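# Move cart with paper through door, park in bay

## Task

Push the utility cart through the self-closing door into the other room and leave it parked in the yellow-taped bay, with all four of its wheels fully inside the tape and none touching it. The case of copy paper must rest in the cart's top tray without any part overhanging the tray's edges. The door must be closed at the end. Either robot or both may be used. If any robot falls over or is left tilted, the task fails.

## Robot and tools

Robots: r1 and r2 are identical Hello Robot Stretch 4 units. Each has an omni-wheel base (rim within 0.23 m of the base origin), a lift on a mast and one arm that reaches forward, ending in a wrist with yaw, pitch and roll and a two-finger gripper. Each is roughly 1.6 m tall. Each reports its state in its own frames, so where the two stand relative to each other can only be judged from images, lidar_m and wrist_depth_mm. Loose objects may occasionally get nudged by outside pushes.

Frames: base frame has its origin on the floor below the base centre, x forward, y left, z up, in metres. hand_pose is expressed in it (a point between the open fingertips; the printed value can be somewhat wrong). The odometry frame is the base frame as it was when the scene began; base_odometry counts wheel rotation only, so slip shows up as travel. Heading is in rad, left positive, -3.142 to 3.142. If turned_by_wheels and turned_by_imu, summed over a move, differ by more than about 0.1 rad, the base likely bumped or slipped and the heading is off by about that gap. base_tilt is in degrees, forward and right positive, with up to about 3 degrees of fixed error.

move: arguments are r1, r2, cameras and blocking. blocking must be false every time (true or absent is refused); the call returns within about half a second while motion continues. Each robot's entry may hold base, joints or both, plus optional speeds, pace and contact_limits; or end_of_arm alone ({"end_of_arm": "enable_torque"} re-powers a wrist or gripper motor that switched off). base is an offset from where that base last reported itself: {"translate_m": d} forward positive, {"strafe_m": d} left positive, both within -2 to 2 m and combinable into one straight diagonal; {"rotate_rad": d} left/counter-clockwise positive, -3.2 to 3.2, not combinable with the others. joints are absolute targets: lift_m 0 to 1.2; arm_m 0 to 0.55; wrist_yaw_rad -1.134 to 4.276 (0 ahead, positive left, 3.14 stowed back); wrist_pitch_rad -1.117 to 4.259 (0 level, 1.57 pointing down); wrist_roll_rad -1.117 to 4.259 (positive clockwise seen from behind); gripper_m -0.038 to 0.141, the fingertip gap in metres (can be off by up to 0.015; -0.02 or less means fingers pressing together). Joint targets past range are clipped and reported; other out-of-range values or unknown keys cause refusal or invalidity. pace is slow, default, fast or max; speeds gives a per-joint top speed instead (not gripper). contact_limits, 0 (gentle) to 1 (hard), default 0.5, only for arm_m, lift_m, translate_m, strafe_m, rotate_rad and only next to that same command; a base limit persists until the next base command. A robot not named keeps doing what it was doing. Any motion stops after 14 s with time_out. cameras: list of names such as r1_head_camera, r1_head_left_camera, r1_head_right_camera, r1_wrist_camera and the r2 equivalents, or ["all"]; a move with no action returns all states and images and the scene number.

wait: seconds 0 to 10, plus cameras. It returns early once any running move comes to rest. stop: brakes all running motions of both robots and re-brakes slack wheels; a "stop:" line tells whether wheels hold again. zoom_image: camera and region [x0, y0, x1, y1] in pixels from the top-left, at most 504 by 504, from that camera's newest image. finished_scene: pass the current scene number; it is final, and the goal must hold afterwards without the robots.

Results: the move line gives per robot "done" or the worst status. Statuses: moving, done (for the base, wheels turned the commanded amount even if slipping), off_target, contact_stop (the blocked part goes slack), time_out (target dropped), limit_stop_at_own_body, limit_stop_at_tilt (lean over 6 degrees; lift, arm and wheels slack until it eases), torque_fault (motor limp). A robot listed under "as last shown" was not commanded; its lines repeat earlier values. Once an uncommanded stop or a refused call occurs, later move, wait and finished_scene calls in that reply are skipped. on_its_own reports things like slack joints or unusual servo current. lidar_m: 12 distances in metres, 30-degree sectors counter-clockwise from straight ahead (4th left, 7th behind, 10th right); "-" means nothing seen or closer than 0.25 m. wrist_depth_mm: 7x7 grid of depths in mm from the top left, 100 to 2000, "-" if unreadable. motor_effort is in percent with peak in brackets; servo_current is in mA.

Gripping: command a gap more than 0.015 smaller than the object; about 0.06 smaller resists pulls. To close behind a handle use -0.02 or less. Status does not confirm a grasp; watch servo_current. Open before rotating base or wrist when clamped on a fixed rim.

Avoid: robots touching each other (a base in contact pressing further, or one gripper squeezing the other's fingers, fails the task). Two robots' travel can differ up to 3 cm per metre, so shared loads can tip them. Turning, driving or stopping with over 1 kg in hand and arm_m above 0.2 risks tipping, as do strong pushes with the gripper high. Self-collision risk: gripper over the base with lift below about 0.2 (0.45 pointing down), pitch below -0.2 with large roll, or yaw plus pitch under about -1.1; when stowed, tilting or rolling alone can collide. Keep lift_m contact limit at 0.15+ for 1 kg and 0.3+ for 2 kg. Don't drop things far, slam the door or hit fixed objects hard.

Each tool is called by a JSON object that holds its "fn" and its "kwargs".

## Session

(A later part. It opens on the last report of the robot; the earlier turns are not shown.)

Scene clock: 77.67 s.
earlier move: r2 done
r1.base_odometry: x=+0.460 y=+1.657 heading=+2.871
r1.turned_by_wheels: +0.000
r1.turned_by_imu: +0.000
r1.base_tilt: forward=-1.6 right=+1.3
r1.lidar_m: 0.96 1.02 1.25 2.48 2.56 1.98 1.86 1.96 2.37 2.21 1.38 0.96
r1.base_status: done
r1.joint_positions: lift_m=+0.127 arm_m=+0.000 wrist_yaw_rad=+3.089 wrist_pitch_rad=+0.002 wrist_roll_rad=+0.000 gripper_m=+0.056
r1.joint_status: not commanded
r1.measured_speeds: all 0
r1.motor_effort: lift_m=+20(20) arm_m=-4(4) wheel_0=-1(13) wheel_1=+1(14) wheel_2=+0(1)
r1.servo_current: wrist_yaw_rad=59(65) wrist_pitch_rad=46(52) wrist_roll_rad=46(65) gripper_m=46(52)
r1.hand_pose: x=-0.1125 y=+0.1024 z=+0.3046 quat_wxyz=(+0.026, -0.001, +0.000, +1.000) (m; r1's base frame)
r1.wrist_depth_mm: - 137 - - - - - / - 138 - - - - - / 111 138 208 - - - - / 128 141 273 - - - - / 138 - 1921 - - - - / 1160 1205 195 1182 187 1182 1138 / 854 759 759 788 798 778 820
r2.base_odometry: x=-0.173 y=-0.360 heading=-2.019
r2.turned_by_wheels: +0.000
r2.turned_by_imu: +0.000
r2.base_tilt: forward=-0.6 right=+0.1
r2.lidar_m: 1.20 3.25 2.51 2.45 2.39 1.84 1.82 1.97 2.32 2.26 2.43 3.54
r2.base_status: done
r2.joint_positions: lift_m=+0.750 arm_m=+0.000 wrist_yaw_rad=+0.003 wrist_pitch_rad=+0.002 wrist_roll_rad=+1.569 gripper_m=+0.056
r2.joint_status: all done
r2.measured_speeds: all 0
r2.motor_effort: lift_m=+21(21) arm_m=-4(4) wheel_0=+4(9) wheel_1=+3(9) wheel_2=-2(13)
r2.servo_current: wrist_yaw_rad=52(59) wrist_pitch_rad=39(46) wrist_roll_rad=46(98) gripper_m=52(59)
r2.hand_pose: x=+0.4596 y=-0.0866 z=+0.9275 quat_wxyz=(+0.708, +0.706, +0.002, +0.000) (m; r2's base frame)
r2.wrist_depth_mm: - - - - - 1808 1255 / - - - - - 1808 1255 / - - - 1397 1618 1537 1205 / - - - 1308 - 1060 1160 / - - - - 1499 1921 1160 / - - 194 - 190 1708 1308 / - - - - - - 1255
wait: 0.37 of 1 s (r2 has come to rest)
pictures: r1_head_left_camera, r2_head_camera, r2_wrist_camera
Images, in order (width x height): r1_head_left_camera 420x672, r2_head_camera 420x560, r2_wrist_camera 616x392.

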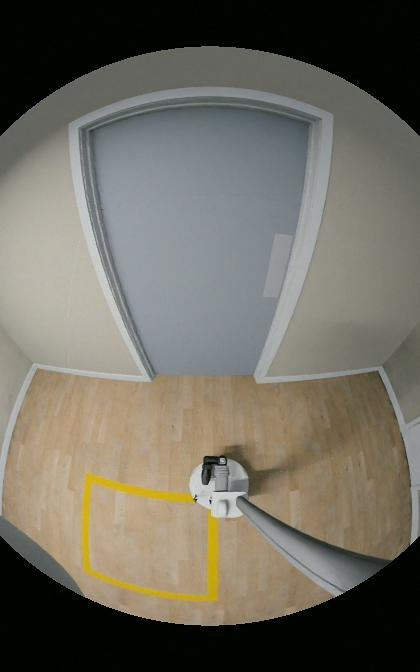

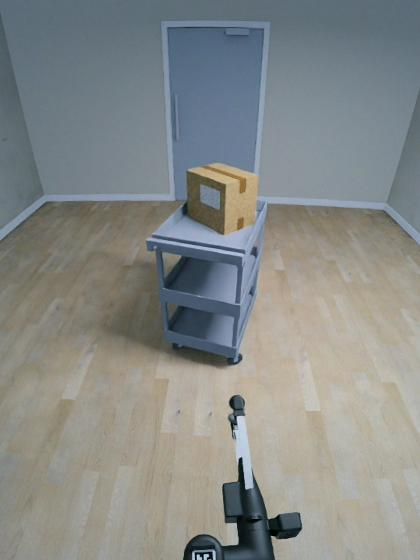

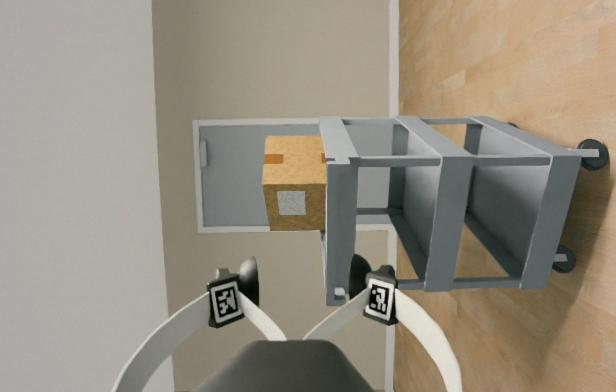

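{"fn": "move", "kwargs": {"blocking": false, "r1": {"base":{"translate_m":1.45},"contact_limits":{"translate_m":0.8},"pace":"slow"}, "r2": {"base":{"strafe_m":0.26,"translate_m":0.1},"joints":{"lift_m":0.63,"gripper_m":0.12}}}}

{"fn": "wait", "kwargs": {"seconds": 3}}

{"fn": "move", "kwargs": {"blocking": false, "r2": {"base":{"rotate_rad":-0.27}}}}

{"fn": "wait", "kwargs": {"seconds": 2, "cameras": ["r2_head_camera","r2_wrist_camera","r1_head_left_camera"]}}

{"fn": "zoom_image", "kwargs": {"camera": "r2_head_camera", "region": [110, 80, 310, 380]}}

Scene clock: 111.13 s.
move: r1 moving; r2 moving
r1.base_odometry: x=+0.448 y=+1.661 heading=+2.871
r1.turned_by_wheels: +0.000
r1.turned_by_imu: +0.000
r1.base_tilt: forward=-1.6 right=+1.3
r1.lidar_m: 0.95 0.99 1.24 2.50 2.56 2.01 1.87 1.99 2.32 2.22 1.34 0.96
r1.base_status: translate_m moving
r1.joint_positions: lift_m=+0.127 arm_m=+0.000 wrist_yaw_rad=+3.089 wrist_pitch_rad=+0.002 wrist_roll_rad=+0.000 gripper_m=+0.056
r1.joint_status: not commanded
r1.measured_speeds: translate_m=+0.049 strafe_m=-0.001 rotate_rad=+0.000 lift_m=+0.000 arm_m=+0.000 wrist_yaw_rad=+0.000 wrist_pitch_rad=+0.000 wrist_roll_rad=+0.000
r1.motor_effort: lift_m=+20(20) arm_m=-4(4) wheel_0=+3(9) wheel_1=+5(5) wheel_2=-7(7)
r1.servo_current: wrist_yaw_rad=46(52) wrist_pitch_rad=33(46) wrist_roll_rad=65(72) gripper_m=39(46)
r1.contact_limits: translate_m 0.8
r1.hand_pose: x=-0.1125 y=+0.1024 z=+0.3046 quat_wxyz=(+0.026, -0.001, +0.000, +1.000) (m; r1's base frame)
r1.wrist_depth_mm: - 137 - - - - - / - 138 216 - - - - / 111 138 210 - - - - / 128 141 296 - - - - / 138 - 1983 - - - - / 1182 1205 193 1182 187 1160 1138 / 854 750 759 788 778 768 820
r2.base_odometry: x=-0.151 y=-0.384 heading=-2.019
r2.turned_by_wheels: +0.000
r2.turned_by_imu: +0.000
r2.base_tilt: forward=-0.7 right=+0.1
r2.lidar_m: 1.18 3.23 2.48 2.40 2.41 1.87 1.83 1.93 2.35 2.29 2.45 3.61
r2.base_status: translate_m moving; strafe_m moving
r2.joint_positions: lift_m=+0.712 arm_m=+0.000 wrist_yaw_rad=+0.003 wrist_pitch_rad=+0.002 wrist_roll_rad=+1.569 gripper_m=+0.075
r2.joint_status: lift_m moving; gripper_m moving
r2.measured_speeds: translate_m=+0.046 strafe_m=+0.114 rotate_rad=+0.002 lift_m=-0.146 arm_m=+0.000 wrist_yaw_rad=+0.000 wrist_pitch_rad=+0.000 wrist_roll_rad=+0.000
r2.motor_effort: lift_m=+13(21) arm_m=-4(4) wheel_0=-6(13) wheel_1=+10(12) wheel_2=-8(9)
r2.servo_current: wrist_yaw_rad=46(52) wrist_pitch_rad=39(46) wrist_roll_rad=46(59) gripper_m=72(91)
r2.hand_pose: x=+0.4596 y=-0.0866 z=+0.8901 quat_wxyz=(+0.708, +0.706, +0.002, +0.000) (m; r2's base frame)
r2.wrist_depth_mm: - - - - - 1708 1229 / - - - - - 1808 1229 / - - - 1336 1499 1464 1182 / - - - 1281 - 1078 1118 / - - - - 1430 1983 1182 / - - 191 - 189 1708 1229 / - - - - - 1863 1255
pictures: none

Scene clock: 113.03 s.
earlier move: r1 moving; r2 done
r1.base_odometry: x=+0.277 y=+1.708 heading=+2.871
r1.turned_by_wheels: +0.000
r1.turned_by_imu: +0.000
r1.base_tilt: forward=-1.6 right=+1.2
r1.lidar_m: 0.78 0.82 0.95 2.49 2.57 2.18 2.06 2.16 2.34 2.21 1.08 0.80
r1.base_status: translate_m moving
r1.joint_positions: lift_m=+0.127 arm_m=+0.000 wrist_yaw_rad=+3.089 wrist_pitch_rad=+0.002 wrist_roll_rad=+0.000 gripper_m=+0.056
r1.joint_status: not commanded
r1.measured_speeds: translate_m=+0.101 strafe_m=+0.000 rotate_rad=-0.001 lift_m=+0.000 arm_m=+0.000 wrist_yaw_rad=+0.000 wrist_pitch_rad=+0.000 wrist_roll_rad=+0.000
r1.motor_effort: lift_m=+20(20) arm_m=-4(4) wheel_0=+4(9) wheel_1=+4(7) wheel_2=-4(7)
r1.servo_current: wrist_yaw_rad=52(72) wrist_pitch_rad=52(52) wrist_roll_rad=59(72) gripper_m=39(46)
r1.contact_limits: translate_m 0.8
r1.hand_pose: x=-0.1125 y=+0.1024 z=+0.3046 quat_wxyz=(+0.026, -0.001, +0.000, +1.000) (m; r1's base frame)
r1.wrist_depth_mm: - 137 - - - - - / - 137 - - - - - / 111 138 209 - - - - / 128 141 - - - - - / 1708 - - - - - - / 1160 1182 194 1182 187 1138 1118 / 842 750 750 809 798 768 820
r2.base_odometry: x=+0.018 y=-0.563 heading=-2.019
r2.turned_by_wheels: +0.000
r2.turned_by_imu: +0.001
r2.base_tilt: forward=-0.7 right=+0.1
r2.lidar_m: 1.20 2.89 2.25 2.18 2.38 1.92 1.87 2.03 2.57 2.54 2.73 1.18
r2.base_status: done
r2.joint_positions: lift_m=+0.630 arm_m=+0.000 wrist_yaw_rad=+0.003 wrist_pitch_rad=+0.002 wrist_roll_rad=+1.569 gripper_m=+0.120
r2.joint_status: all done
r2.measured_speeds: all 0
r2.motor_effort: lift_m=+14(21) arm_m=-4(4) wheel_0=-3(13) wheel_1=+1(13) wheel_2=-5(9)
r2.servo_current: wrist_yaw_rad=46(59) wrist_pitch_rad=39(52) wrist_roll_rad=46(59) gripper_m=52(111)
r2.hand_pose: x=+0.4595 y=-0.0866 z=+0.8081 quat_wxyz=(+0.708, +0.706, +0.001, +0.000) (m; r2's base frame)
r2.wrist_depth_mm: - - - - - 1618 1098 / - - - 960 960 - 1008 / - - - 1229 1008 - 1060 / - - - - - 1756 1098 / - - - - - 1537 1138 / - - 199 - 214 1430 1098 / - - - - - 1708 1118
wait: 1.90 of 3 s (r2 has come to rest)
pictures: none

Scene clock: 113.53 s.
earlier move: r1 moving
move: r2 moving
r1.base_odometry: x=+0.229 y=+1.722 heading=+2.871
r1.turned_by_wheels: +0.000
r1.turned_by_imu: +0.000
r1.base_tilt: forward=-1.6 right=+1.3
r1.lidar_m: 0.71 0.75 0.92 2.30 2.57 2.21 2.10 2.19 2.35 2.22 1.01 0.76
r1.base_status: translate_m moving
r1.joint_positions: lift_m=+0.127 arm_m=+0.000 wrist_yaw_rad=+3.089 wrist_pitch_rad=+0.002 wrist_roll_rad=+0.000 gripper_m=+0.056
r1.joint_status: not commanded
r1.measured_speeds: translate_m=+0.101 strafe_m=+0.001 rotate_rad=+0.002 lift_m=+0.000 arm_m=+0.000 wrist_yaw_rad=+0.000 wrist_pitch_rad=+0.000 wrist_roll_rad=+0.000
r1.motor_effort: lift_m=+20(20) arm_m=-4(4) wheel_0=+4(8) wheel_1=+4(7) wheel_2=-4(5)
r1.servo_current: wrist_yaw_rad=59(65) wrist_pitch_rad=39(52) wrist_roll_rad=59(59) gripper_m=39(46)
r1.contact_limits: translate_m 0.8
r1.hand_pose: x=-0.1125 y=+0.1024 z=+0.3046 quat_wxyz=(+0.026, -0.001, +0.000, +1.000) (m; r1's base frame)
r1.wrist_depth_mm: - 137 - - - - - / - 138 - - - - - / 111 138 209 - - - - / 128 141 - - - - - / 1708 - - - - - - / 1205 1182 194 1205 187 1182 1118 / 842 759 750 788 788 778 820
r2.base_odometry: x=+0.018 y=-0.563 heading=-2.234
r2.turned_by_wheels: -0.215
r2.turned_by_imu: -0.209
r2.base_tilt: forward=-0.7 right=+0.1
r2.lidar_m: 1.17 3.67 2.41 2.19 2.22 2.06 1.88 1.91 2.39 2.51 2.58 3.21
r2.base_status: rotate_rad moving
r2.joint_positions: lift_m=+0.630 arm_m=+0.000 wrist_yaw_rad=+0.002 wrist_pitch_rad=+0.002 wrist_roll_rad=+1.569 gripper_m=+0.120
r2.joint_status: not commanded
r2.measured_speeds: translate_m=+0.000 strafe_m=+0.001 rotate_rad=-0.498 lift_m=+0.000 arm_m=+0.000 wrist_yaw_rad=+0.000 wrist_pitch_rad=+0.000 wrist_roll_rad=+0.000
r2.motor_effort: lift_m=+14(14) arm_m=-4(4) wheel_0=+8(10) wheel_1=+3(10) wheel_2=+6(9)
r2.servo_current: wrist_yaw_rad=52(52) wrist_pitch_rad=33(46) wrist_roll_rad=39(65) gripper_m=52(52)
r2.hand_pose: x=+0.4595 y=-0.0867 z=+0.8081 quat_wxyz=(+0.708, +0.706, +0.001, +0.000) (m; r2's base frame)
r2.wrist_depth_mm: - - - - - 1576 1098 / - - - - - 1618 1098 / - - - - - 1576 1060 / - - - 1281 1576 1618 1078 / - - - 1430 1397 - 1060 / - - 199 1060 198 1366 1118 / - - - - - 1618 1118
pictures: none

Scene clock: 114.07 s.
earlier move: r1 moving; r2 done
r1.base_odometry: x=+0.177 y=+1.736 heading=+2.871
r1.turned_by_wheels: +0.000
r1.turned_by_imu: +0.000
r1.base_tilt: forward=-1.6 right=+1.2
r1.lidar_m: 0.67 0.71 0.89 2.10 2.58 2.27 2.17 2.22 2.34 2.24 0.94 0.69
r1.base_status: translate_m moving
r1.joint_positions: lift_m=+0.127 arm_m=+0.000 wrist_yaw_rad=+3.089 wrist_pitch_rad=+0.002 wrist_roll_rad=+0.000 gripper_m=+0.056
r1.joint_status: not commanded
r1.measured_speeds: translate_m=+0.101 strafe_m=+0.001 rotate_rad=+0.001 lift_m=+0.000 arm_m=+0.000 wrist_yaw_rad=+0.000 wrist_pitch_rad=+0.000 wrist_roll_rad=+0.000
r1.motor_effort: lift_m=+20(20) arm_m=-4(4) wheel_0=+6(8) wheel_1=+4(7) wheel_2=-4(5)
r1.servo_current: wrist_yaw_rad=52(65) wrist_pitch_rad=39(52) wrist_roll_rad=33(59) gripper_m=39(46)
r1.contact_limits: translate_m 0.8
r1.hand_pose: x=-0.1125 y=+0.1024 z=+0.3046 quat_wxyz=(+0.026, -0.001, +0.000, +1.000) (m; r1's base frame)
r1.wrist_depth_mm: - 137 - - - - - / - 138 - - - - - / 111 138 210 - - - - / 128 141 - - - - - / 1661 - - - - - - / 1182 1182 193 1205 187 1160 1118 / 854 750 750 798 788 788 820
r2.base_odometry: x=+0.018 y=-0.563 heading=-2.288
r2.turned_by_wheels: -0.054
r2.turned_by_imu: -0.052
r2.base_tilt: forward=-0.7 right=+0.1
r2.lidar_m: 1.17 3.94 2.46 2.18 2.19 2.09 1.87 1.90 2.29 2.51 2.54 3.11
r2.base_status: done
r2.joint_positions: lift_m=+0.630 arm_m=+0.000 wrist_yaw_rad=+0.002 wrist_pitch_rad=+0.002 wrist_roll_rad=+1.569 gripper_m=+0.120
r2.joint_status: not commanded
r2.measured_speeds: all 0
r2.motor_effort: lift_m=+14(14) arm_m=-4(4) wheel_0=+3(10) wheel_1=+3(10) wheel_2=+4(9)
r2.servo_current: wrist_yaw_rad=52(59) wrist_pitch_rad=33(46) wrist_roll_rad=52(65) gripper_m=46(52)
r2.hand_pose: x=+0.4595 y=-0.0867 z=+0.8081 quat_wxyz=(+0.708, +0.706, +0.001, +0.000) (m; r2's base frame)
r2.wrist_depth_mm: - - - - - 1618 1098 / - - - - - 1576 1118 / - - - - - 1618 1118 / - - - 1366 1430 1537 1025 / - - - 1366 1576 - 1078 / - - 198 1042 195 - 1078 / - - - - - 1618 1118
wait: 0.53 of 2 s (r2 has come to rest)
pictures: r1_head_left_camera, r2_head_camera, r2_wrist_camera
Images, in order (width x height): r1_head_left_camera 420x672, r2_head_camera 420x560, r2_wrist_camera 616x392.

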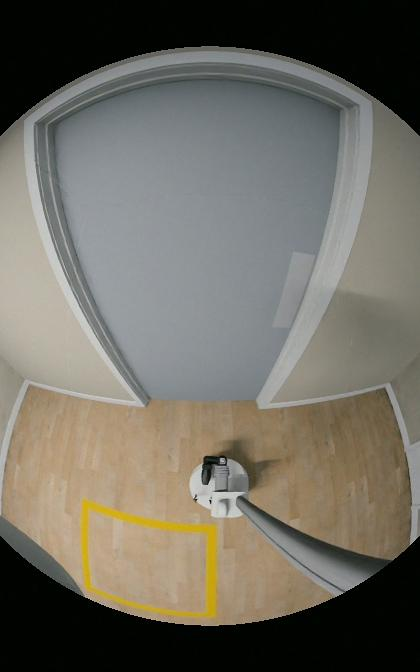

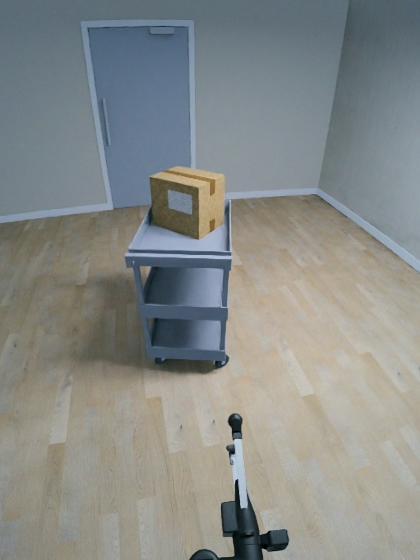

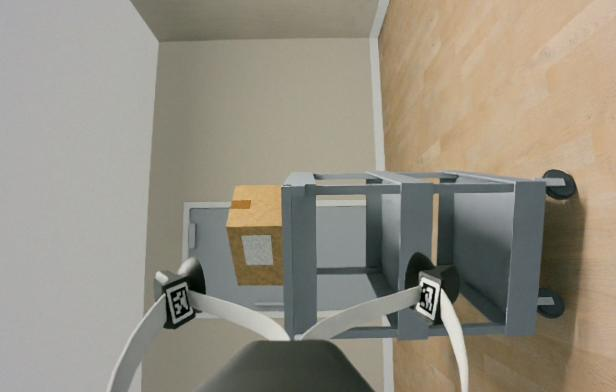

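Scaled by 1.680 from the camera's 420x560 image, which has a finer 1200x1600 frame.

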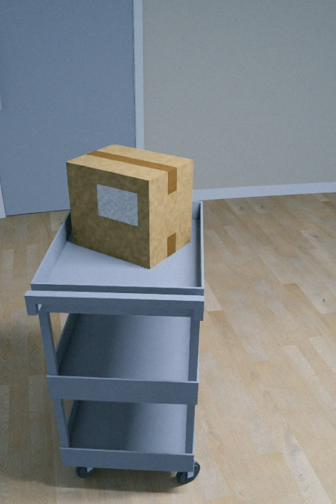

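{"fn": "move", "kwargs": {"blocking": false, "r2": {"base":{"strafe_m":0.18,"translate_m":0.5},"joints":{"lift_m":0.645}}}}

{"fn": "wait", "kwargs": {"seconds": 4}}

{"fn": "wait", "kwargs": {"seconds": 0.1, "cameras": ["r2_head_camera","r2_wrist_camera","r1_head_left_camera"]}}

Scene clock: 130.30 s.
earlier move: r1 time_out
move: r2 moving
r1.base_odometry: x=-0.890 y=+2.032 heading=+2.872
r1.turned_by_wheels: +0.001
r1.turned_by_imu: +0.004
r1.base_tilt: forward=-1.6 right=+1.3
r1.lidar_m: 0.25 0.25 0.25 0.25 0.39 3.42 3.34 0.47 0.44 1.19 2.24 3.01
r1.base_status: translate_m time_out (by the wheels' count: +1.401 of +1.450)
r1.joint_positions: lift_m=+0.127 arm_m=+0.000 wrist_yaw_rad=+3.092 wrist_pitch_rad=+0.002 wrist_roll_rad=+0.000 gripper_m=+0.056
r1.joint_status: not commanded
r1.measured_speeds: all 0
r1.motor_effort: lift_m=+20(20) arm_m=+5(5) wheel_0=+0(0) wheel_1=+7(7) wheel_2=-3(3)
r1.servo_current: wrist_yaw_rad=59(59) wrist_pitch_rad=39(46) wrist_roll_rad=39(65) gripper_m=46(46)
r1.contact_limits: translate_m 0.8
r1.hand_pose: x=-0.1129 y=+0.1016 z=+0.3046 quat_wxyz=(+0.025, -0.001, +0.000, +1.000) (m; r1's base frame)
r1.wrist_depth_mm: - 137 - - - - - / - 137 - - - - - / 109 137 202 - - - - / 123 138 - - - - - / 1708 - - - - - - / 1160 1182 194 1229 188 1160 1138 / 854 759 750 798 788 788 820
r2.base_odometry: x=+0.006 y=-0.594 heading=-2.288
r2.turned_by_wheels: +0.000
r2.turned_by_imu: +0.002
r2.base_tilt: forward=-0.7 right=+0.1
r2.lidar_m: 1.14 3.90 2.44 2.21 2.18 2.16 1.90 1.92 2.33 2.53 2.55 3.10
r2.base_status: translate_m moving; strafe_m moving
r2.joint_positions: lift_m=+0.645 arm_m=+0.000 wrist_yaw_rad=+0.002 wrist_pitch_rad=+0.002 wrist_roll_rad=+1.569 gripper_m=+0.120
r2.joint_status: lift_m moving
r2.measured_speeds: translate_m=+0.122 strafe_m=+0.043 rotate_rad=+0.000 lift_m=+0.000 arm_m=+0.000 wrist_yaw_rad=+0.000 wrist_pitch_rad=+0.000 wrist_roll_rad=+0.000
r2.motor_effort: lift_m=+21(24) arm_m=-4(4) wheel_0=+3(7) wheel_1=+10(11) wheel_2=-12(12)
r2.servo_current: wrist_yaw_rad=39(52) wrist_pitch_rad=39(46) wrist_roll_rad=46(52) gripper_m=52(52)
r2.hand_pose: x=+0.4595 y=-0.0867 z=+0.8225 quat_wxyz=(+0.708, +0.706, +0.001, +0.000) (m; r2's base frame)
r2.wrist_depth_mm: - - - - - 1576 1118 / - - - - - 1618 1118 / - - - - - 1661 1138 / - - - 1281 1464 - 1042 / - - - 1255 1008 - 1118 / - - 198 1008 198 - 1042 / - - - - - 1708 1138
pictures: none

not run: a stop that you did not command came earlier in this reply.

not run: a stop that you did not command came earlier in this reply.

{"fn": "move", "kwargs": {"blocking": false, "r1": {"base":{"strafe_m":0.5},"contact_limits":{"strafe_m":0.8},"pace":"slow"}}}

{"fn": "wait", "kwargs": {"seconds": 2}}

{"fn": "wait", "kwargs": {"seconds": 5, "cameras": ["r2_head_camera","r2_wrist_camera","r1_head_left_camera","r1_head_right_camera"]}}

Scene clock: 134.43 s.
earlier move: r2 done
move: r1 moving
r1.base_odometry: x=-0.893 y=+2.019 heading=+2.872
r1.turned_by_wheels: +0.000
r1.turned_by_imu: -0.001
r1.base_tilt: forward=-1.6 right=+1.2
r1.lidar_m: 0.25 0.25 0.25 0.25 0.36 3.43 3.32 0.50 0.48 1.20 2.25 3.06
r1.base_status: strafe_m moving
r1.joint_positions: lift_m=+0.127 arm_m=+0.000 wrist_yaw_rad=+3.092 wrist_pitch_rad=+0.002 wrist_roll_rad=+0.000 gripper_m=+0.056
r1.joint_status: not commanded
r1.measured_speeds: translate_m=+0.000 strafe_m=+0.055 rotate_rad=-0.002 lift_m=+0.000 arm_m=+0.000 wrist_yaw_rad=+0.000 wrist_pitch_rad=+0.000 wrist_roll_rad=+0.000
r1.motor_effort: lift_m=+20(20) arm_m=+5(5) wheel_0=-15(15) wheel_1=+14(17) wheel_2=-6(6)
r1.servo_current: wrist_yaw_rad=59(65) wrist_pitch_rad=39(46) wrist_roll_rad=59(65) gripper_m=33(46)
r1.contact_limits: strafe_m 0.8
r1.hand_pose: x=-0.1129 y=+0.1016 z=+0.3046 quat_wxyz=(+0.025, -0.001, +0.000, +1.000) (m; r1's base frame)
r1.wrist_depth_mm: - 137 - - - - - / - 137 - - - - - / 109 137 203 - - - - / 124 138 - - - - - / 1661 - - - - - - / 1182 1229 194 1205 187 1182 1160 / 842 750 759 788 788 768 809
r2.base_odometry: x=-0.175 y=-1.058 heading=-2.288
r2.turned_by_wheels: +0.000
r2.turned_by_imu: +0.001
r2.base_tilt: forward=-0.7 right=+0.1
r2.lidar_m: 0.68 3.41 2.37 2.09 2.13 2.60 2.40 2.40 2.91 2.61 2.63 0.73
r2.base_status: done
r2.joint_positions: lift_m=+0.645 arm_m=+0.000 wrist_yaw_rad=+0.002 wrist_pitch_rad=+0.002 wrist_roll_rad=+1.569 gripper_m=+0.120
r2.joint_status: all done
r2.measured_speeds: all 0
r2.motor_effort: lift_m=+21(21) arm_m=-4(4) wheel_0=+4(4) wheel_1=+2(3) wheel_2=-3(4)
r2.servo_current: wrist_yaw_rad=52(59) wrist_pitch_rad=33(46) wrist_roll_rad=46(59) gripper_m=52(59)
r2.hand_pose: x=+0.4595 y=-0.0867 z=+0.8225 quat_wxyz=(+0.708, +0.706, +0.001, +0.000) (m; r2's base frame)
r2.wrist_depth_mm: - - - - - 1661 1060 / - - - 504 - 508 508 / - - 798 517 - 517 517 / - - 798 525 - 525 525 / - - 904 535 - 535 - / - - 199 544 196 544 1025 / - - - - - 1576 1138
pictures: none

Scene clock: 136.43 s.
earlier move: r1 moving
r1.base_odometry: x=-0.945 y=+1.833 heading=+2.871
r1.turned_by_wheels: +0.000
r1.turned_by_imu: +0.001
r1.base_tilt: forward=-1.6 right=+1.3
r1.lidar_m: 0.33 0.25 - 0.25 0.25 0.63 3.31 3.41 0.61 1.22 2.48 3.31
r1.base_status: strafe_m moving
r1.joint_positions: lift_m=+0.127 arm_m=+0.000 wrist_yaw_rad=+3.092 wrist_pitch_rad=+0.002 wrist_roll_rad=+0.000 gripper_m=+0.056
r1.joint_status: not commanded
r1.measured_speeds: translate_m=-0.001 strafe_m=+0.099 rotate_rad=+0.005 lift_m=+0.000 arm_m=+0.000 wrist_yaw_rad=+0.000 wrist_pitch_rad=+0.000 wrist_roll_rad=+0.000
r1.motor_effort: lift_m=+20(20) arm_m=+5(5) wheel_0=-17(18) wheel_1=+13(17) wheel_2=-5(7)
r1.servo_current: wrist_yaw_rad=46(72) wrist_pitch_rad=46(52) wrist_roll_rad=52(65) gripper_m=39(52)
r1.contact_limits: strafe_m 0.8
r1.hand_pose: x=-0.1129 y=+0.1016 z=+0.3046 quat_wxyz=(+0.025, -0.001, +0.000, +1.000) (m; r1's base frame)
r1.wrist_depth_mm: - 137 - - - - 539 / - 137 - - - - 535 / 109 137 202 - - - 436 / 124 138 - - - - 544 / 1661 - - - - - 549 / 1182 1182 194 1182 187 1138 544 / 831 750 750 809 788 768 539
r2.base_odometry: x=-0.175 y=-1.058 heading=-2.288
r2.turned_by_wheels: +0.000
r2.turned_by_imu: +0.000
r2.base_tilt: forward=-0.7 right=+0.1
r2.lidar_m: 0.69 3.42 2.37 2.10 2.13 2.62 2.41 2.43 2.92 2.60 2.63 0.70
r2.base_status: done
r2.joint_positions: lift_m=+0.645 arm_m=+0.000 wrist_yaw_rad=+0.002 wrist_pitch_rad=+0.002 wrist_roll_rad=+1.569 gripper_m=+0.120
r2.joint_status: all done
r2.measured_speeds: all 0
r2.motor_effort: lift_m=+21(21) arm_m=-4(4) wheel_0=+3(4) wheel_1=+2(3) wheel_2=-3(4)
r2.servo_current: wrist_yaw_rad=46(59) wrist_pitch_rad=39(46) wrist_roll_rad=52(65) gripper_m=52(59)
r2.hand_pose: x=+0.4595 y=-0.0867 z=+0.8225 quat_wxyz=(+0.708, +0.706, +0.001, +0.000) (m; r2's base frame)
r2.wrist_depth_mm: - - - - - 1661 1060 / - - - 504 - 504 508 / - - 788 521 - 517 525 / - - 798 525 - 525 530 / - - 904 535 - 539 - / - - 198 544 195 544 1042 / - - - - - 1576 1138
wait: 2.00 s; no rest
pictures: none

Scene clock: 140.10 s.
earlier move: r1 done
r1.base_odometry: x=-1.023 y=+1.551 heading=+2.872
r1.turned_by_wheels: +0.001
r1.turned_by_imu: +0.001
r1.base_tilt: forward=-1.6 right=+1.3
r1.lidar_m: 1.68 0.36 0.25 - 0.25 0.25 3.35 3.41 0.89 1.24 2.75 3.67
r1.base_status: done
r1.joint_positions: lift_m=+0.127 arm_m=+0.000 wrist_yaw_rad=+3.092 wrist_pitch_rad=+0.002 wrist_roll_rad=+0.000 gripper_m=+0.056
r1.joint_status: not commanded
r1.measured_speeds: all 0
r1.motor_effort: lift_m=+20(20) arm_m=+5(5) wheel_0=-10(29) wheel_1=+12(17) wheel_2=+3(7)
r1.servo_current: wrist_yaw_rad=52(72) wrist_pitch_rad=39(52) wrist_roll_rad=52(65) gripper_m=46(52)
r1.contact_limits: strafe_m 0.8
r1.hand_pose: x=-0.1129 y=+0.1016 z=+0.3046 quat_wxyz=(+0.025, -0.001, +0.000, +1.000) (m; r1's base frame)
r1.wrist_depth_mm: - 136 - - 297 198 - / - 137 - - 298 199 - / 110 137 202 - 300 200 161 / 124 138 - - 301 200 161 / 1661 - - - 304 202 162 / 1182 1182 193 1205 191 202 161 / 842 750 750 153 286 182 -
r2.base_odometry: x=-0.175 y=-1.058 heading=-2.288
r2.turned_by_wheels: +0.000
r2.turned_by_imu: +0.001
r2.base_tilt: forward=-0.7 right=+0.0
r2.lidar_m: 0.68 3.41 2.38 2.10 2.11 2.58 2.40 2.42 2.91 2.62 2.63 0.71
r2.base_status: done
r2.joint_positions: lift_m=+0.645 arm_m=+0.000 wrist_yaw_rad=+0.002 wrist_pitch_rad=+0.002 wrist_roll_rad=+1.569 gripper_m=+0.120
r2.joint_status: all done
r2.measured_speeds: all 0
r2.motor_effort: lift_m=+21(21) arm_m=-4(4) wheel_0=+3(4) wheel_1=+2(3) wheel_2=-3(4)
r2.servo_current: wrist_yaw_rad=52(65) wrist_pitch_rad=46(46) wrist_roll_rad=39(65) gripper_m=52(59)
r2.hand_pose: x=+0.4595 y=-0.0867 z=+0.8225 quat_wxyz=(+0.708, +0.706, +0.001, +0.000) (m; r2's base frame)
r2.wrist_depth_mm: - - - - - 1618 1060 / - - - 504 - 508 517 / - - 798 517 - 517 517 / - - 798 525 - 525 530 / - - 904 535 - 539 - / - - 198 544 196 544 1042 / - - - - - 1537 1138
wait: 3.67 of 5 s (r1 has come to rest)
pictures: r1_head_left_camera, r1_head_right_camera, r2_head_camera, r2_wrist_camera
Images, in order (width x height): r1_head_left_camera 420x672, r1_head_right_camera 420x672, r2_head_camera 420x560, r2_wrist_camera 616x392.

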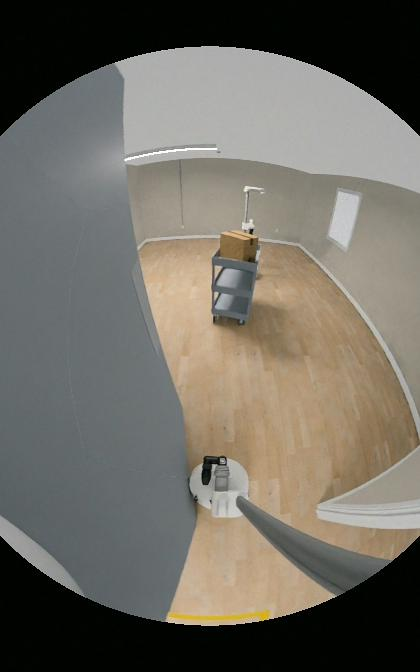

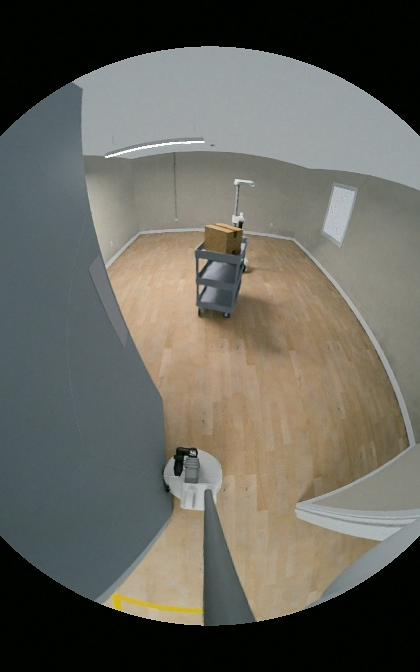

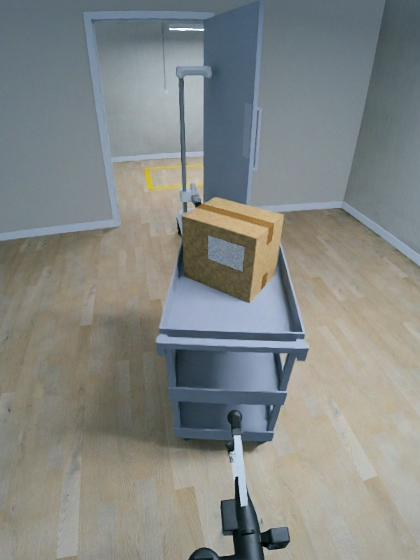

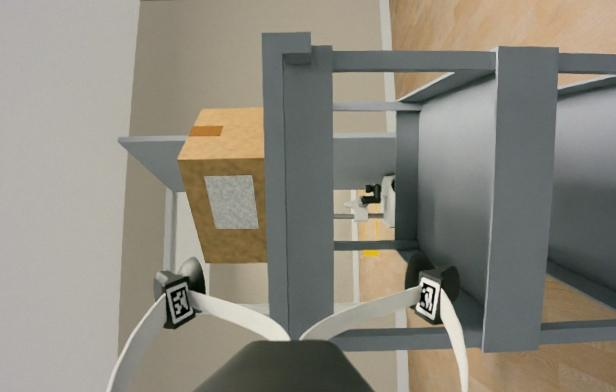

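{"fn": "move", "kwargs": {"blocking": false, "r1": {"base":{"strafe_m":0.33},"contact_limits":{"strafe_m":0.8},"pace":"slow"}, "r2": {"base":{"translate_m":0.2,"strafe_m":-0.015},"joints":{"lift_m":0.69,"gripper_m":0.1},"pace":"slow"}}}

{"fn": "wait", "kwargs": {"seconds": 3}}

{"fn": "wait", "kwargs": {"seconds": 3, "cameras": ["r2_head_camera","r2_wrist_camera","r1_head_right_camera"]}}

{"fn": "zoom_image", "kwargs": {"camera": "r2_head_camera", "region": [110, 200, 350, 500]}}

Scene clock: 165.20 s.
move: r1 moving; r2 moving
r1.base_odometry: x=-1.027 y=+1.538 heading=+2.873
r1.turned_by_wheels: +0.000
r1.turned_by_imu: +0.001
r1.base_tilt: forward=-1.6 right=+1.3
r1.lidar_m: 1.69 0.37 0.25 - 0.25 0.25 3.35 3.40 0.90 1.22 2.76 3.70
r1.base_status: strafe_m moving
r1.joint_positions: lift_m=+0.127 arm_m=+0.000 wrist_yaw_rad=+3.092 wrist_pitch_rad=+0.002 wrist_roll_rad=+0.000 gripper_m=+0.056
r1.joint_status: not commanded
r1.measured_speeds: translate_m=+0.000 strafe_m=+0.056 rotate_rad=+0.001 lift_m=+0.000 arm_m=+0.000 wrist_yaw_rad=+0.000 wrist_pitch_rad=+0.000 wrist_roll_rad=+0.000
r1.motor_effort: lift_m=+20(20) arm_m=+5(5) wheel_0=-26(27) wheel_1=+29(29) wheel_2=+8(8)
r1.servo_current: wrist_yaw_rad=59(65) wrist_pitch_rad=39(52) wrist_roll_rad=33(59) gripper_m=39(46)
r1.contact_limits: strafe_m 0.8
r1.hand_pose: x=-0.1129 y=+0.1016 z=+0.3046 quat_wxyz=(+0.025, -0.001, +0.000, +1.000) (m; r1's base frame)
r1.wrist_depth_mm: - 137 - - 285 195 - / - 137 - - 289 196 - / 111 138 211 - 290 197 160 / 128 141 - - 289 197 160 / 1661 - - 1983 291 198 160 / 1160 1182 194 1098 191 198 160 / 831 759 750 153 274 181 -
r2.base_odometry: x=-0.184 y=-1.067 heading=-2.288
r2.turned_by_wheels: +0.000
r2.turned_by_imu: +0.001
r2.base_tilt: forward=-0.7 right=+0.1
r2.lidar_m: 0.67 3.41 2.36 2.10 2.14 2.61 2.42 2.45 2.91 2.61 2.62 0.71
r2.base_status: translate_m moving; strafe_m moving
r2.joint_positions: lift_m=+0.670 arm_m=+0.000 wrist_yaw_rad=+0.002 wrist_pitch_rad=+0.002 wrist_roll_rad=+1.569 gripper_m=+0.113
r2.joint_status: lift_m moving; gripper_m moving
r2.measured_speeds: translate_m=+0.048 strafe_m=-0.003 rotate_rad=+0.000 lift_m=+0.092 arm_m=+0.000 wrist_yaw_rad=+0.000 wrist_pitch_rad=+0.000 wrist_roll_rad=+0.000
r2.motor_effort: lift_m=+23(25) arm_m=-4(4) wheel_0=+7(8) wheel_1=+6(6) wheel_2=-9(10)
r2.servo_current: wrist_yaw_rad=46(46) wrist_pitch_rad=39(46) wrist_roll_rad=46(52) gripper_m=78(78)
r2.hand_pose: x=+0.4595 y=-0.0867 z=+0.8476 quat_wxyz=(+0.708, +0.706, +0.001, +0.000) (m; r2's base frame)
r2.wrist_depth_mm: - - - - - 1661 1098 / - - - 496 - 654 496 / - - 820 500 - - 508 / - - 809 512 - - 517 / - - 891 530 - 521 525 / - - 200 535 191 535 544 / - - - - 554 1576 1078
pictures: none

Scene clock: 168.00 s.
earlier move: r1 contact_stop; r2 done
r1.base_odometry: x=-1.000 y=+1.628 heading=+2.912
r1.turned_by_wheels: +0.039
r1.turned_by_imu: +0.036
r1.base_tilt: forward=-1.6 right=+1.2
r1.lidar_m: 0.52 0.25 0.25 - 0.25 0.33 3.34 3.44 0.79 1.40 2.67 3.67
r1.base_status: strafe_m contact_stop
r1.joint_positions: lift_m=+0.127 arm_m=+0.000 wrist_yaw_rad=+3.092 wrist_pitch_rad=+0.002 wrist_roll_rad=+0.000 gripper_m=+0.056
r1.joint_status: not commanded
r1.measured_speeds: translate_m=-0.006 strafe_m=-0.051 rotate_rad=+0.036 lift_m=+0.000 arm_m=+0.000 wrist_yaw_rad=+0.000 wrist_pitch_rad=+0.000 wrist_roll_rad=+0.000
r1.on_its_own: the wheels are slack since a contact_stop
r1.motor_effort: lift_m=+20(20) arm_m=+5(5) wheel_0=+0(35) wheel_1=+0(34) wheel_2=+0(9)
r1.servo_current: wrist_yaw_rad=39(65) wrist_pitch_rad=39(52) wrist_roll_rad=52(72) gripper_m=46(46)
r1.contact_limits: strafe_m 0.8
r1.hand_pose: x=-0.1129 y=+0.1016 z=+0.3046 quat_wxyz=(+0.025, -0.001, +0.000, +1.000) (m; r1's base frame)
r1.wrist_depth_mm: - 137 - - - 260 177 / - 138 - - - 263 179 / 112 138 219 - - 265 180 / 129 143 - - - 265 181 / 1708 - - - - 267 181 / 1160 1205 193 1205 187 266 181 / 854 750 759 809 788 223 181
r2.base_odometry: x=-0.317 y=-1.199 heading=-2.288
r2.turned_by_wheels: +0.000
r2.turned_by_imu: +0.001
r2.base_tilt: forward=-0.6 right=+0.1
r2.lidar_m: 0.50 3.23 2.43 2.20 2.19 2.69 2.59 2.63 2.86 2.56 2.58 0.52
r2.base_status: done
r2.joint_positions: lift_m=+0.690 arm_m=+0.000 wrist_yaw_rad=+0.002 wrist_pitch_rad=+0.002 wrist_roll_rad=+1.569 gripper_m=+0.100
r2.joint_status: all done
r2.measured_speeds: all 0
r2.motor_effort: lift_m=+21(25) arm_m=-4(4) wheel_0=+4(10) wheel_1=+4(8) wheel_2=-7(11)
r2.servo_current: wrist_yaw_rad=33(59) wrist_pitch_rad=39(46) wrist_roll_rad=52(65) gripper_m=46(78)
r2.hand_pose: x=+0.4595 y=-0.0867 z=+0.8675 quat_wxyz=(+0.708, +0.706, +0.001, +0.000) (m; r2's base frame)
r2.wrist_depth_mm: - - - 307 310 1618 512 / - - - 314 314 842 - / - - 574 319 320 - - / - - 580 559 329 917 - / - - 640 627 332 - - / - - 193 278 195 - - / - - - - - 1863 504
wait: 2.80 of 3 s (r2 has come to rest)
pictures: none

not run: a stop that you did not command came earlier in this reply.

Scaled by 1.680 from the camera's 420x560 image, which has a finer 1200x1600 frame.
This view is cut from an older image: the scene may have changed since it was taken.

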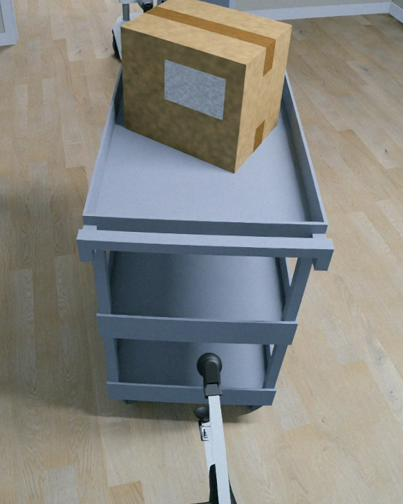

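{"fn": "stop", "kwargs": {"cameras": ["r2_head_camera","r2_wrist_camera","r1_head_left_camera"]}}

{"fn": "zoom_image", "kwargs": {"camera": "r2_head_camera", "region": [60, 0, 360, 300]}}

Scene clock: 172.90 s.
earlier move: r1 contact_stop
stop: r1's wheels hold again
r1.base_odometry: x=-0.795 y=+1.867 heading=-3.124
r1.turned_by_wheels: +0.247
r1.turned_by_imu: +0.246
r1.base_tilt: forward=-1.6 right=+1.3
r1.lidar_m: 0.25 - 0.25 0.29 0.68 3.12 3.12 0.49 0.48 2.28 2.66 0.29
r1.base_status: strafe_m contact_stop (by the wheels' count: -0.317 of +0.330)
r1.joint_positions: lift_m=+0.127 arm_m=+0.000 wrist_yaw_rad=+3.101 wrist_pitch_rad=+0.002 wrist_roll_rad=+0.000 gripper_m=+0.056
r1.joint_status: not commanded
r1.measured_speeds: all 0
r1.motor_effort: lift_m=+20(20) arm_m=+9(9) wheel_0=-4(35) wheel_1=+9(34) wheel_2=-9(9)
r1.servo_current: wrist_yaw_rad=72(78) wrist_pitch_rad=46(52) wrist_roll_rad=33(72) gripper_m=46(52)
r1.contact_limits: strafe_m 0.8
r1.hand_pose: x=-0.1141 y=+0.0992 z=+0.3046 quat_wxyz=(+0.020, -0.001, +0.000, +1.000) (m; r1's base frame)
r1.wrist_depth_mm: - 136 - - - - - / - 136 220 - - - - / 107 136 182 - - - - / 123 137 257 - - - - / 1661 - - - - - - / 1182 1205 194 1205 187 1160 1138 / 854 750 768 798 788 768 820
r2.base_odometry: x=-0.317 y=-1.199 heading=-2.288
r2.turned_by_wheels: +0.000
r2.turned_by_imu: +0.001
r2.base_tilt: forward=-0.7 right=+0.1
r2.lidar_m: 0.50 3.22 2.44 2.18 2.17 2.65 2.59 2.61 2.88 2.56 2.59 0.52
r2.base_status: done
r2.joint_positions: lift_m=+0.690 arm_m=+0.000 wrist_yaw_rad=+0.002 wrist_pitch_rad=+0.002 wrist_roll_rad=+1.569 gripper_m=+0.100
r2.joint_status: all done
r2.measured_speeds: all 0
r2.motor_effort: lift_m=+21(25) arm_m=-4(4) wheel_0=+5(10) wheel_1=+5(8) wheel_2=-7(11)
r2.servo_current: wrist_yaw_rad=52(65) wrist_pitch_rad=39(52) wrist_roll_rad=46(65) gripper_m=52(78)
r2.hand_pose: x=+0.4595 y=-0.0867 z=+0.8675 quat_wxyz=(+0.708, +0.706, +0.001, +0.000) (m; r2's base frame)
r2.wrist_depth_mm: - - - 306 310 1618 508 / - - - 314 315 854 - / - - 580 319 320 - - / - - 585 559 327 931 - / - - 654 634 332 - - / - - 193 277 194 - - / - - - - - 1921 508
pictures: r1_head_left_camera, r2_head_camera, r2_wrist_camera
Images, in order (width x height): r1_head_left_camera 420x672, r2_head_camera 420x560, r2_wrist_camera 616x392.

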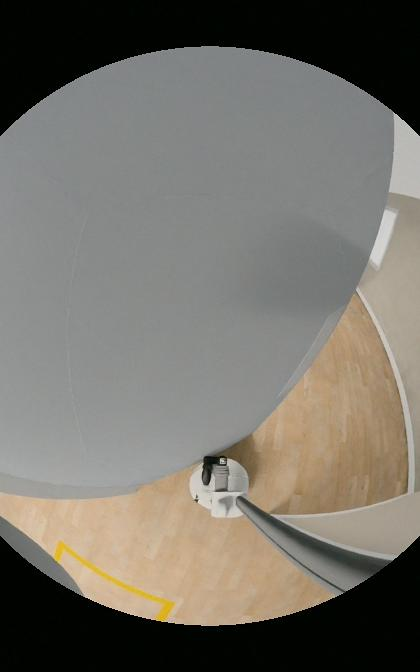

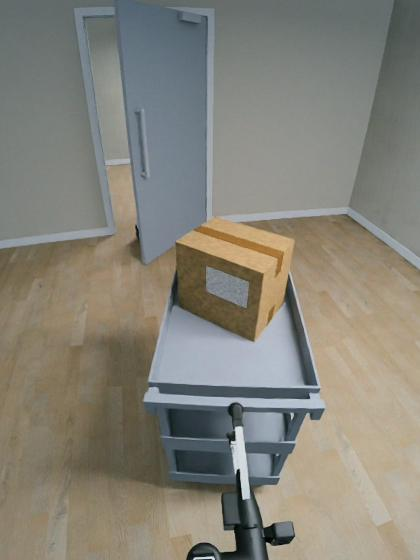

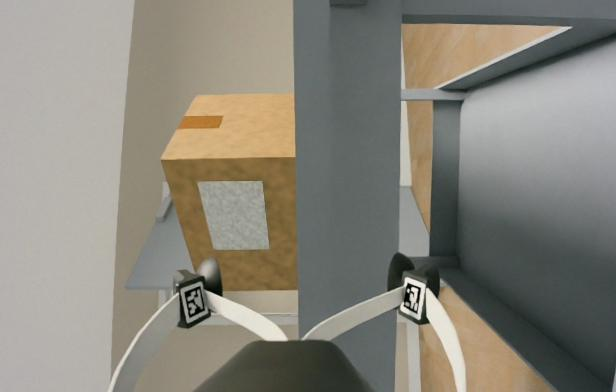

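Scaled by 1.680 from the camera's 420x560 image, which has a finer 1200x1600 frame.

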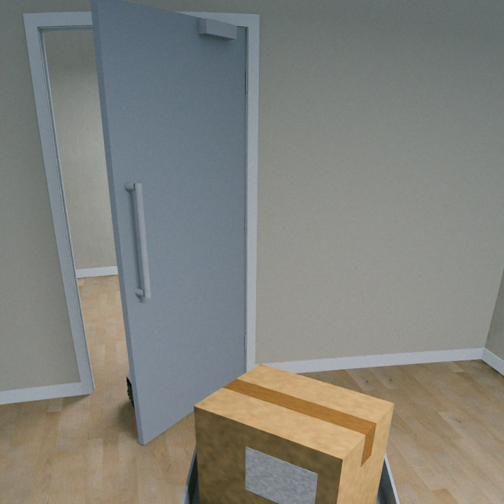

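{"fn": "move", "kwargs": {"blocking": false, "r1": {"base":{"translate_m":0.4,"strafe_m":-0.12},"contact_limits":{"strafe_m":0.9,"translate_m":0.9},"pace":"slow"}, "r2": {"base":{"translate_m":0.085},"joints":{"lift_m":0.71},"contact_limits":{"translate_m":0.2},"pace":"slow"}}}

{"fn": "wait", "kwargs": {"seconds": 2}}

{"fn": "wait", "kwargs": {"seconds": 4, "cameras": ["r2_head_camera","r2_wrist_camera","r1_head_left_camera"]}}

r1: "contact_limits": strafe_m and translate_m are given together and make one move, which takes one limit: state it under one of them only
Scene clock: 187.43 s.
r1.base_odometry: x=-0.795 y=+1.867 heading=-3.124
r1.turned_by_wheels: +0.000
r1.turned_by_imu: +0.000
r1.base_tilt: forward=-1.6 right=+1.3
r1.lidar_m: 0.25 - 0.25 0.32 0.65 3.11 3.13 0.51 0.48 2.31 2.64 0.31
r1.base_status: strafe_m contact_stop (by the wheels' count: -0.317 of +0.330)
r1.joint_positions: lift_m=+0.127 arm_m=+0.000 wrist_yaw_rad=+3.101 wrist_pitch_rad=+0.002 wrist_roll_rad=+0.000 gripper_m=+0.056
r1.joint_status: not commanded
r1.measured_speeds: all 0
r1.motor_effort: lift_m=+20(20) arm_m=+9(9) wheel_0=-4(35) wheel_1=+8(34) wheel_2=-9(9)
r1.servo_current: wrist_yaw_rad=52(78) wrist_pitch_rad=46(52) wrist_roll_rad=52(72) gripper_m=46(52)
r1.contact_limits: strafe_m 0.8
r1.hand_pose: x=-0.1141 y=+0.0992 z=+0.3046 quat_wxyz=(+0.021, -0.001, +0.000, +1.000) (m; r1's base frame)
r1.wrist_depth_mm: - 136 - - - - - / - 136 187 - - - - / 107 136 182 - - - - / 123 137 256 - - - - / 1708 1921 - - - - - / 1205 1205 195 1205 188 1160 1138 / 854 759 750 809 788 778 820
r2.base_odometry: x=-0.317 y=-1.199 heading=-2.288
r2.turned_by_wheels: +0.000
r2.turned_by_imu: +0.000
r2.base_tilt: forward=-0.7 right=+0.0
r2.lidar_m: 0.49 3.25 2.45 2.17 2.18 2.70 2.59 2.62 2.87 2.58 2.58 0.51
r2.base_status: done
r2.joint_positions: lift_m=+0.690 arm_m=+0.000 wrist_yaw_rad=+0.002 wrist_pitch_rad=+0.002 wrist_roll_rad=+1.569 gripper_m=+0.100
r2.joint_status: all done
r2.measured_speeds: all 0
r2.motor_effort: lift_m=+21(25) arm_m=-4(4) wheel_0=+5(10) wheel_1=+5(8) wheel_2=-7(11)
r2.servo_current: wrist_yaw_rad=46(65) wrist_pitch_rad=39(52) wrist_roll_rad=52(65) gripper_m=59(78)
r2.hand_pose: x=+0.4595 y=-0.0867 z=+0.8675 quat_wxyz=(+0.708, +0.706, +0.001, +0.000) (m; r2's base frame)
r2.wrist_depth_mm: - - - 306 310 1618 508 / - - - 315 314 831 - / - - 580 317 322 - - / - - 585 554 327 931 - / - - 647 634 334 - - / - - 193 277 195 - - / - - - - - 1863 508
pictures: none

not run: a call was refused earlier in this reply.

not run: a call was refused earlier in this reply.

{"fn": "move", "kwargs": {"blocking": false, "r1": {"base":{"translate_m":0.4,"strafe_m":-0.12},"contact_limits":{"translate_m":0.9},"pace":"slow"}, "r2": {"base":{"translate_m":0.085},"joints":{"lift_m":0.71},"contact_limits":{"translate_m":0.2},"pace":"slow"}}}

{"fn": "wait", "kwargs": {"seconds": 3}}

{"fn": "wait", "kwargs": {"seconds": 4, "cameras": ["r2_head_camera","r2_wrist_camera","r1_head_left_camera"]}}

Scene clock: 191.80 s.
move: r1 moving; r2 moving
r1.base_odometry: x=-0.808 y=+1.870 heading=-3.124
r1.turned_by_wheels: +0.001
r1.turned_by_imu: +0.001
r1.base_tilt: forward=-1.6 right=+1.3
r1.lidar_m: 0.25 - 0.25 0.30 0.65 3.13 3.15 0.48 0.48 2.31 2.65 0.32
r1.base_status: translate_m moving; strafe_m moving
r1.joint_positions: lift_m=+0.127 arm_m=+0.000 wrist_yaw_rad=+3.101 wrist_pitch_rad=+0.002 wrist_roll_rad=+0.000 gripper_m=+0.056
r1.joint_status: not commanded
r1.measured_speeds: translate_m=+0.050 strafe_m=-0.014 rotate_rad=+0.002 lift_m=+0.000 arm_m=+0.000 wrist_yaw_rad=+0.000 wrist_pitch_rad=+0.000 wrist_roll_rad=+0.000
r1.motor_effort: lift_m=+20(20) arm_m=+9(9) wheel_0=+11(12) wheel_1=+13(15) wheel_2=-16(17)
r1.servo_current: wrist_yaw_rad=65(85) wrist_pitch_rad=46(46) wrist_roll_rad=46(59) gripper_m=39(46)
r1.contact_limits: translate_m 0.9
r1.hand_pose: x=-0.1141 y=+0.0992 z=+0.3046 quat_wxyz=(+0.020, -0.001, +0.000, +1.000) (m; r1's base frame)
r1.wrist_depth_mm: - 136 - - - - - / - 136 216 - - - - / 107 135 182 - - - - / 123 136 272 - - - - / 1661 - - - - - - / 1229 1205 193 1205 188 1160 1160 / 854 759 741 798 798 768 831
r2.base_odometry: x=-0.326 y=-1.208 heading=-2.288
r2.turned_by_wheels: +0.000
r2.turned_by_imu: +0.000
r2.base_tilt: forward=-0.7 right=+0.0
r2.lidar_m: 0.50 3.20 2.44 2.18 2.22 2.67 2.62 2.62 2.87 2.58 2.57 0.50
r2.base_status: translate_m moving
r2.joint_positions: lift_m=+0.708 arm_m=+0.000 wrist_yaw_rad=+0.002 wrist_pitch_rad=+0.002 wrist_roll_rad=+1.569 gripper_m=+0.100
r2.joint_status: lift_m moving
r2.measured_speeds: translate_m=+0.049 strafe_m=+0.000 rotate_rad=-0.003 lift_m=+0.029 arm_m=+0.000 wrist_yaw_rad=+0.000 wrist_pitch_rad=+0.000 wrist_roll_rad=+0.000
r2.motor_effort: lift_m=+21(24) arm_m=-4(4) wheel_0=+4(10) wheel_1=+7(8) wheel_2=-9(10)
r2.servo_current: wrist_yaw_rad=52(59) wrist_pitch_rad=46(46) wrist_roll_rad=52(52) gripper_m=52(52)
r2.contact_limits: translate_m 0.2
r2.hand_pose: x=+0.4595 y=-0.0867 z=+0.8858 quat_wxyz=(+0.708, +0.706, +0.001, +0.000) (m; r2's base frame)
r2.wrist_depth_mm: - - - - 298 1499 525 / - - - 654 303 904 - / - - 574 535 309 891 - / - - 569 549 315 917 - / - - 647 615 322 931 - / - - 193 327 193 - - / - - - - - 1863 525
pictures: none

Scene clock: 193.43 s.
earlier move: r1 moving; r2 done
r1.base_odometry: x=-0.955 y=+1.911 heading=-3.124
r1.turned_by_wheels: -0.001
r1.turned_by_imu: -0.001
r1.base_tilt: forward=-1.6 right=+1.3
r1.lidar_m: 0.25 0.25 0.25 0.26 0.54 3.29 3.31 0.54 0.74 2.27 2.65 0.39
r1.base_status: translate_m moving; strafe_m moving
r1.joint_positions: lift_m=+0.127 arm_m=+0.000 wrist_yaw_rad=+3.101 wrist_pitch_rad=+0.002 wrist_roll_rad=+0.000 gripper_m=+0.056
r1.joint_status: not commanded
r1.measured_speeds: translate_m=+0.096 strafe_m=-0.031 rotate_rad=+0.001 lift_m=+0.000 arm_m=+0.000 wrist_yaw_rad=+0.000 wrist_pitch_rad=+0.000 wrist_roll_rad=+0.000
r1.motor_effort: lift_m=+20(20) arm_m=+9(9) wheel_0=+6(12) wheel_1=+10(16) wheel_2=-12(17)
r1.servo_current: wrist_yaw_rad=72(85) wrist_pitch_rad=39(52) wrist_roll_rad=46(65) gripper_m=46(46)
r1.contact_limits: translate_m 0.9
r1.hand_pose: x=-0.1141 y=+0.0992 z=+0.3046 quat_wxyz=(+0.020, -0.001, +0.000, +1.000) (m; r1's base frame)
r1.wrist_depth_mm: - 136 - - - - - / - 136 - - - - - / 108 136 187 - - - - / 124 137 258 - - - - / 585 - - - - - - / 615 1205 192 1205 187 1160 1138 / 615 750 759 798 788 778 831
r2.base_odometry: x=-0.373 y=-1.263 heading=-2.287
r2.turned_by_wheels: +0.000
r2.turned_by_imu: +0.001
r2.base_tilt: forward=-0.7 right=+0.1
r2.lidar_m: 0.42 0.43 2.47 2.19 2.21 2.73 2.66 2.69 2.83 2.55 2.58 0.44
r2.base_status: done
r2.joint_positions: lift_m=+0.710 arm_m=+0.000 wrist_yaw_rad=+0.002 wrist_pitch_rad=+0.002 wrist_roll_rad=+1.569 gripper_m=+0.100
r2.joint_status: all done
r2.measured_speeds: all 0
r2.motor_effort: lift_m=+21(24) arm_m=-4(4) wheel_0=+4(10) wheel_1=+5(8) wheel_2=-5(10)
r2.servo_current: wrist_yaw_rad=39(65) wrist_pitch_rad=46(46) wrist_roll_rad=52(59) gripper_m=46(59)
r2.contact_limits: translate_m 0.2
r2.hand_pose: x=+0.4595 y=-0.0867 z=+0.8875 quat_wxyz=(+0.708, +0.706, +0.001, +0.000) (m; r2's base frame)
r2.wrist_depth_mm: - - - - 228 1430 1205 / - - 634 585 234 634 - / - - 484 462 236 - - / - - 496 492 241 - - / - - 549 554 245 - - / - - 195 615 189 - - / - - - - 255 - 539
wait: 1.63 of 3 s (r2 has come to rest)
pictures: none

Scene clock: 196.70 s.
earlier move: r1 done
r1.base_odometry: x=-1.197 y=+1.980 heading=-3.124
r1.turned_by_wheels: +0.000
r1.turned_by_imu: -0.001
r1.base_tilt: forward=-1.6 right=+1.3
r1.lidar_m: 0.25 0.25 - 0.25 0.35 3.55 3.54 0.74 1.24 2.28 2.61 1.65
r1.base_status: done
r1.joint_positions: lift_m=+0.127 arm_m=+0.000 wrist_yaw_rad=+3.092 wrist_pitch_rad=+0.002 wrist_roll_rad=+0.000 gripper_m=+0.056
r1.joint_status: not commanded
r1.measured_speeds: all 0
r1.motor_effort: lift_m=+20(20) arm_m=+5(9) wheel_0=+4(12) wheel_1=+9(16) wheel_2=-6(17)
r1.servo_current: wrist_yaw_rad=46(85) wrist_pitch_rad=39(52) wrist_roll_rad=52(65) gripper_m=39(52)
r1.contact_limits: translate_m 0.9
r1.hand_pose: x=-0.1129 y=+0.1016 z=+0.3046 quat_wxyz=(+0.025, -0.001, +0.000, +1.000) (m; r1's base frame)
r1.wrist_depth_mm: - 137 - - - - - / - 137 - - - - - / 109 137 202 - - - - / 124 138 - - - - - / - 854 - - - - - / - 842 194 1182 187 1160 1138 / 798 152 759 798 788 768 820
r2.base_odometry: x=-0.373 y=-1.263 heading=-2.287
r2.turned_by_wheels: +0.000
r2.turned_by_imu: +0.000
r2.base_tilt: forward=-0.7 right=+0.0
r2.lidar_m: 0.41 0.44 2.41 2.20 2.21 2.70 2.66 2.69 2.83 2.55 2.58 0.44
r2.base_status: done
r2.joint_positions: lift_m=+0.710 arm_m=+0.000 wrist_yaw_rad=+0.002 wrist_pitch_rad=+0.002 wrist_roll_rad=+1.569 gripper_m=+0.100
r2.joint_status: all done
r2.measured_speeds: all 0
r2.motor_effort: lift_m=+21(24) arm_m=-4(4) wheel_0=+4(10) wheel_1=+5(8) wheel_2=-5(10)
r2.servo_current: wrist_yaw_rad=46(65) wrist_pitch_rad=39(52) wrist_roll_rad=33(65) gripper_m=52(59)
r2.contact_limits: translate_m 0.2
r2.hand_pose: x=+0.4595 y=-0.0867 z=+0.8875 quat_wxyz=(+0.708, +0.706, +0.001, +0.000) (m; r2's base frame)
r2.wrist_depth_mm: - - - - 228 1397 1205 / - - 627 597 234 634 - / - - 480 462 237 - - / - - 500 484 242 - - / - - 549 554 246 - - / - - 195 621 189 - - / - - - - 257 - 539
wait: 3.27 of 4 s (r1 has come to rest)
pictures: r1_head_left_camera, r2_head_camera, r2_wrist_camera
Images, in order (width x height): r1_head_left_camera 420x672, r2_head_camera 420x560, r2_wrist_camera 616x392.

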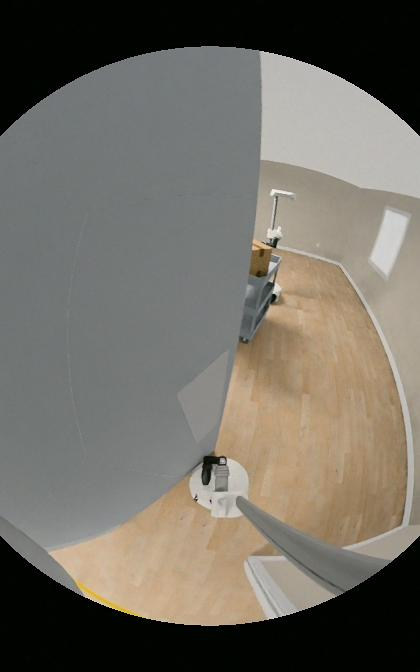

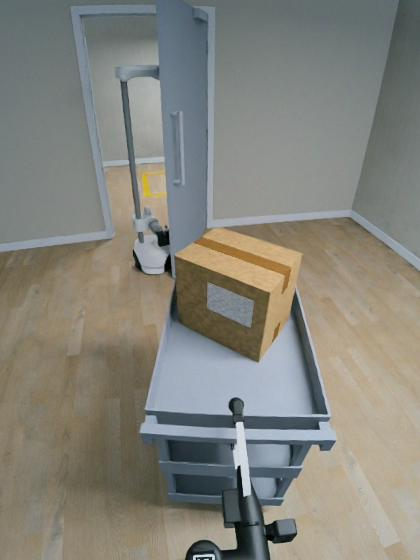

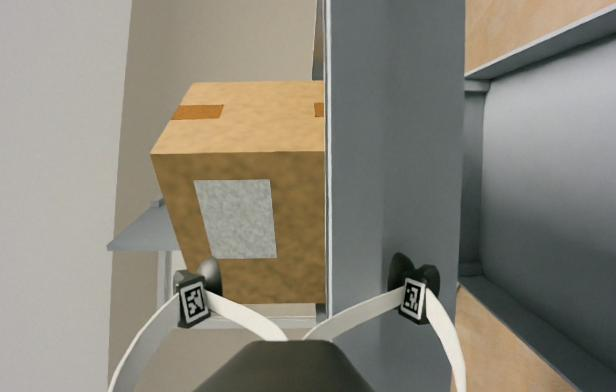

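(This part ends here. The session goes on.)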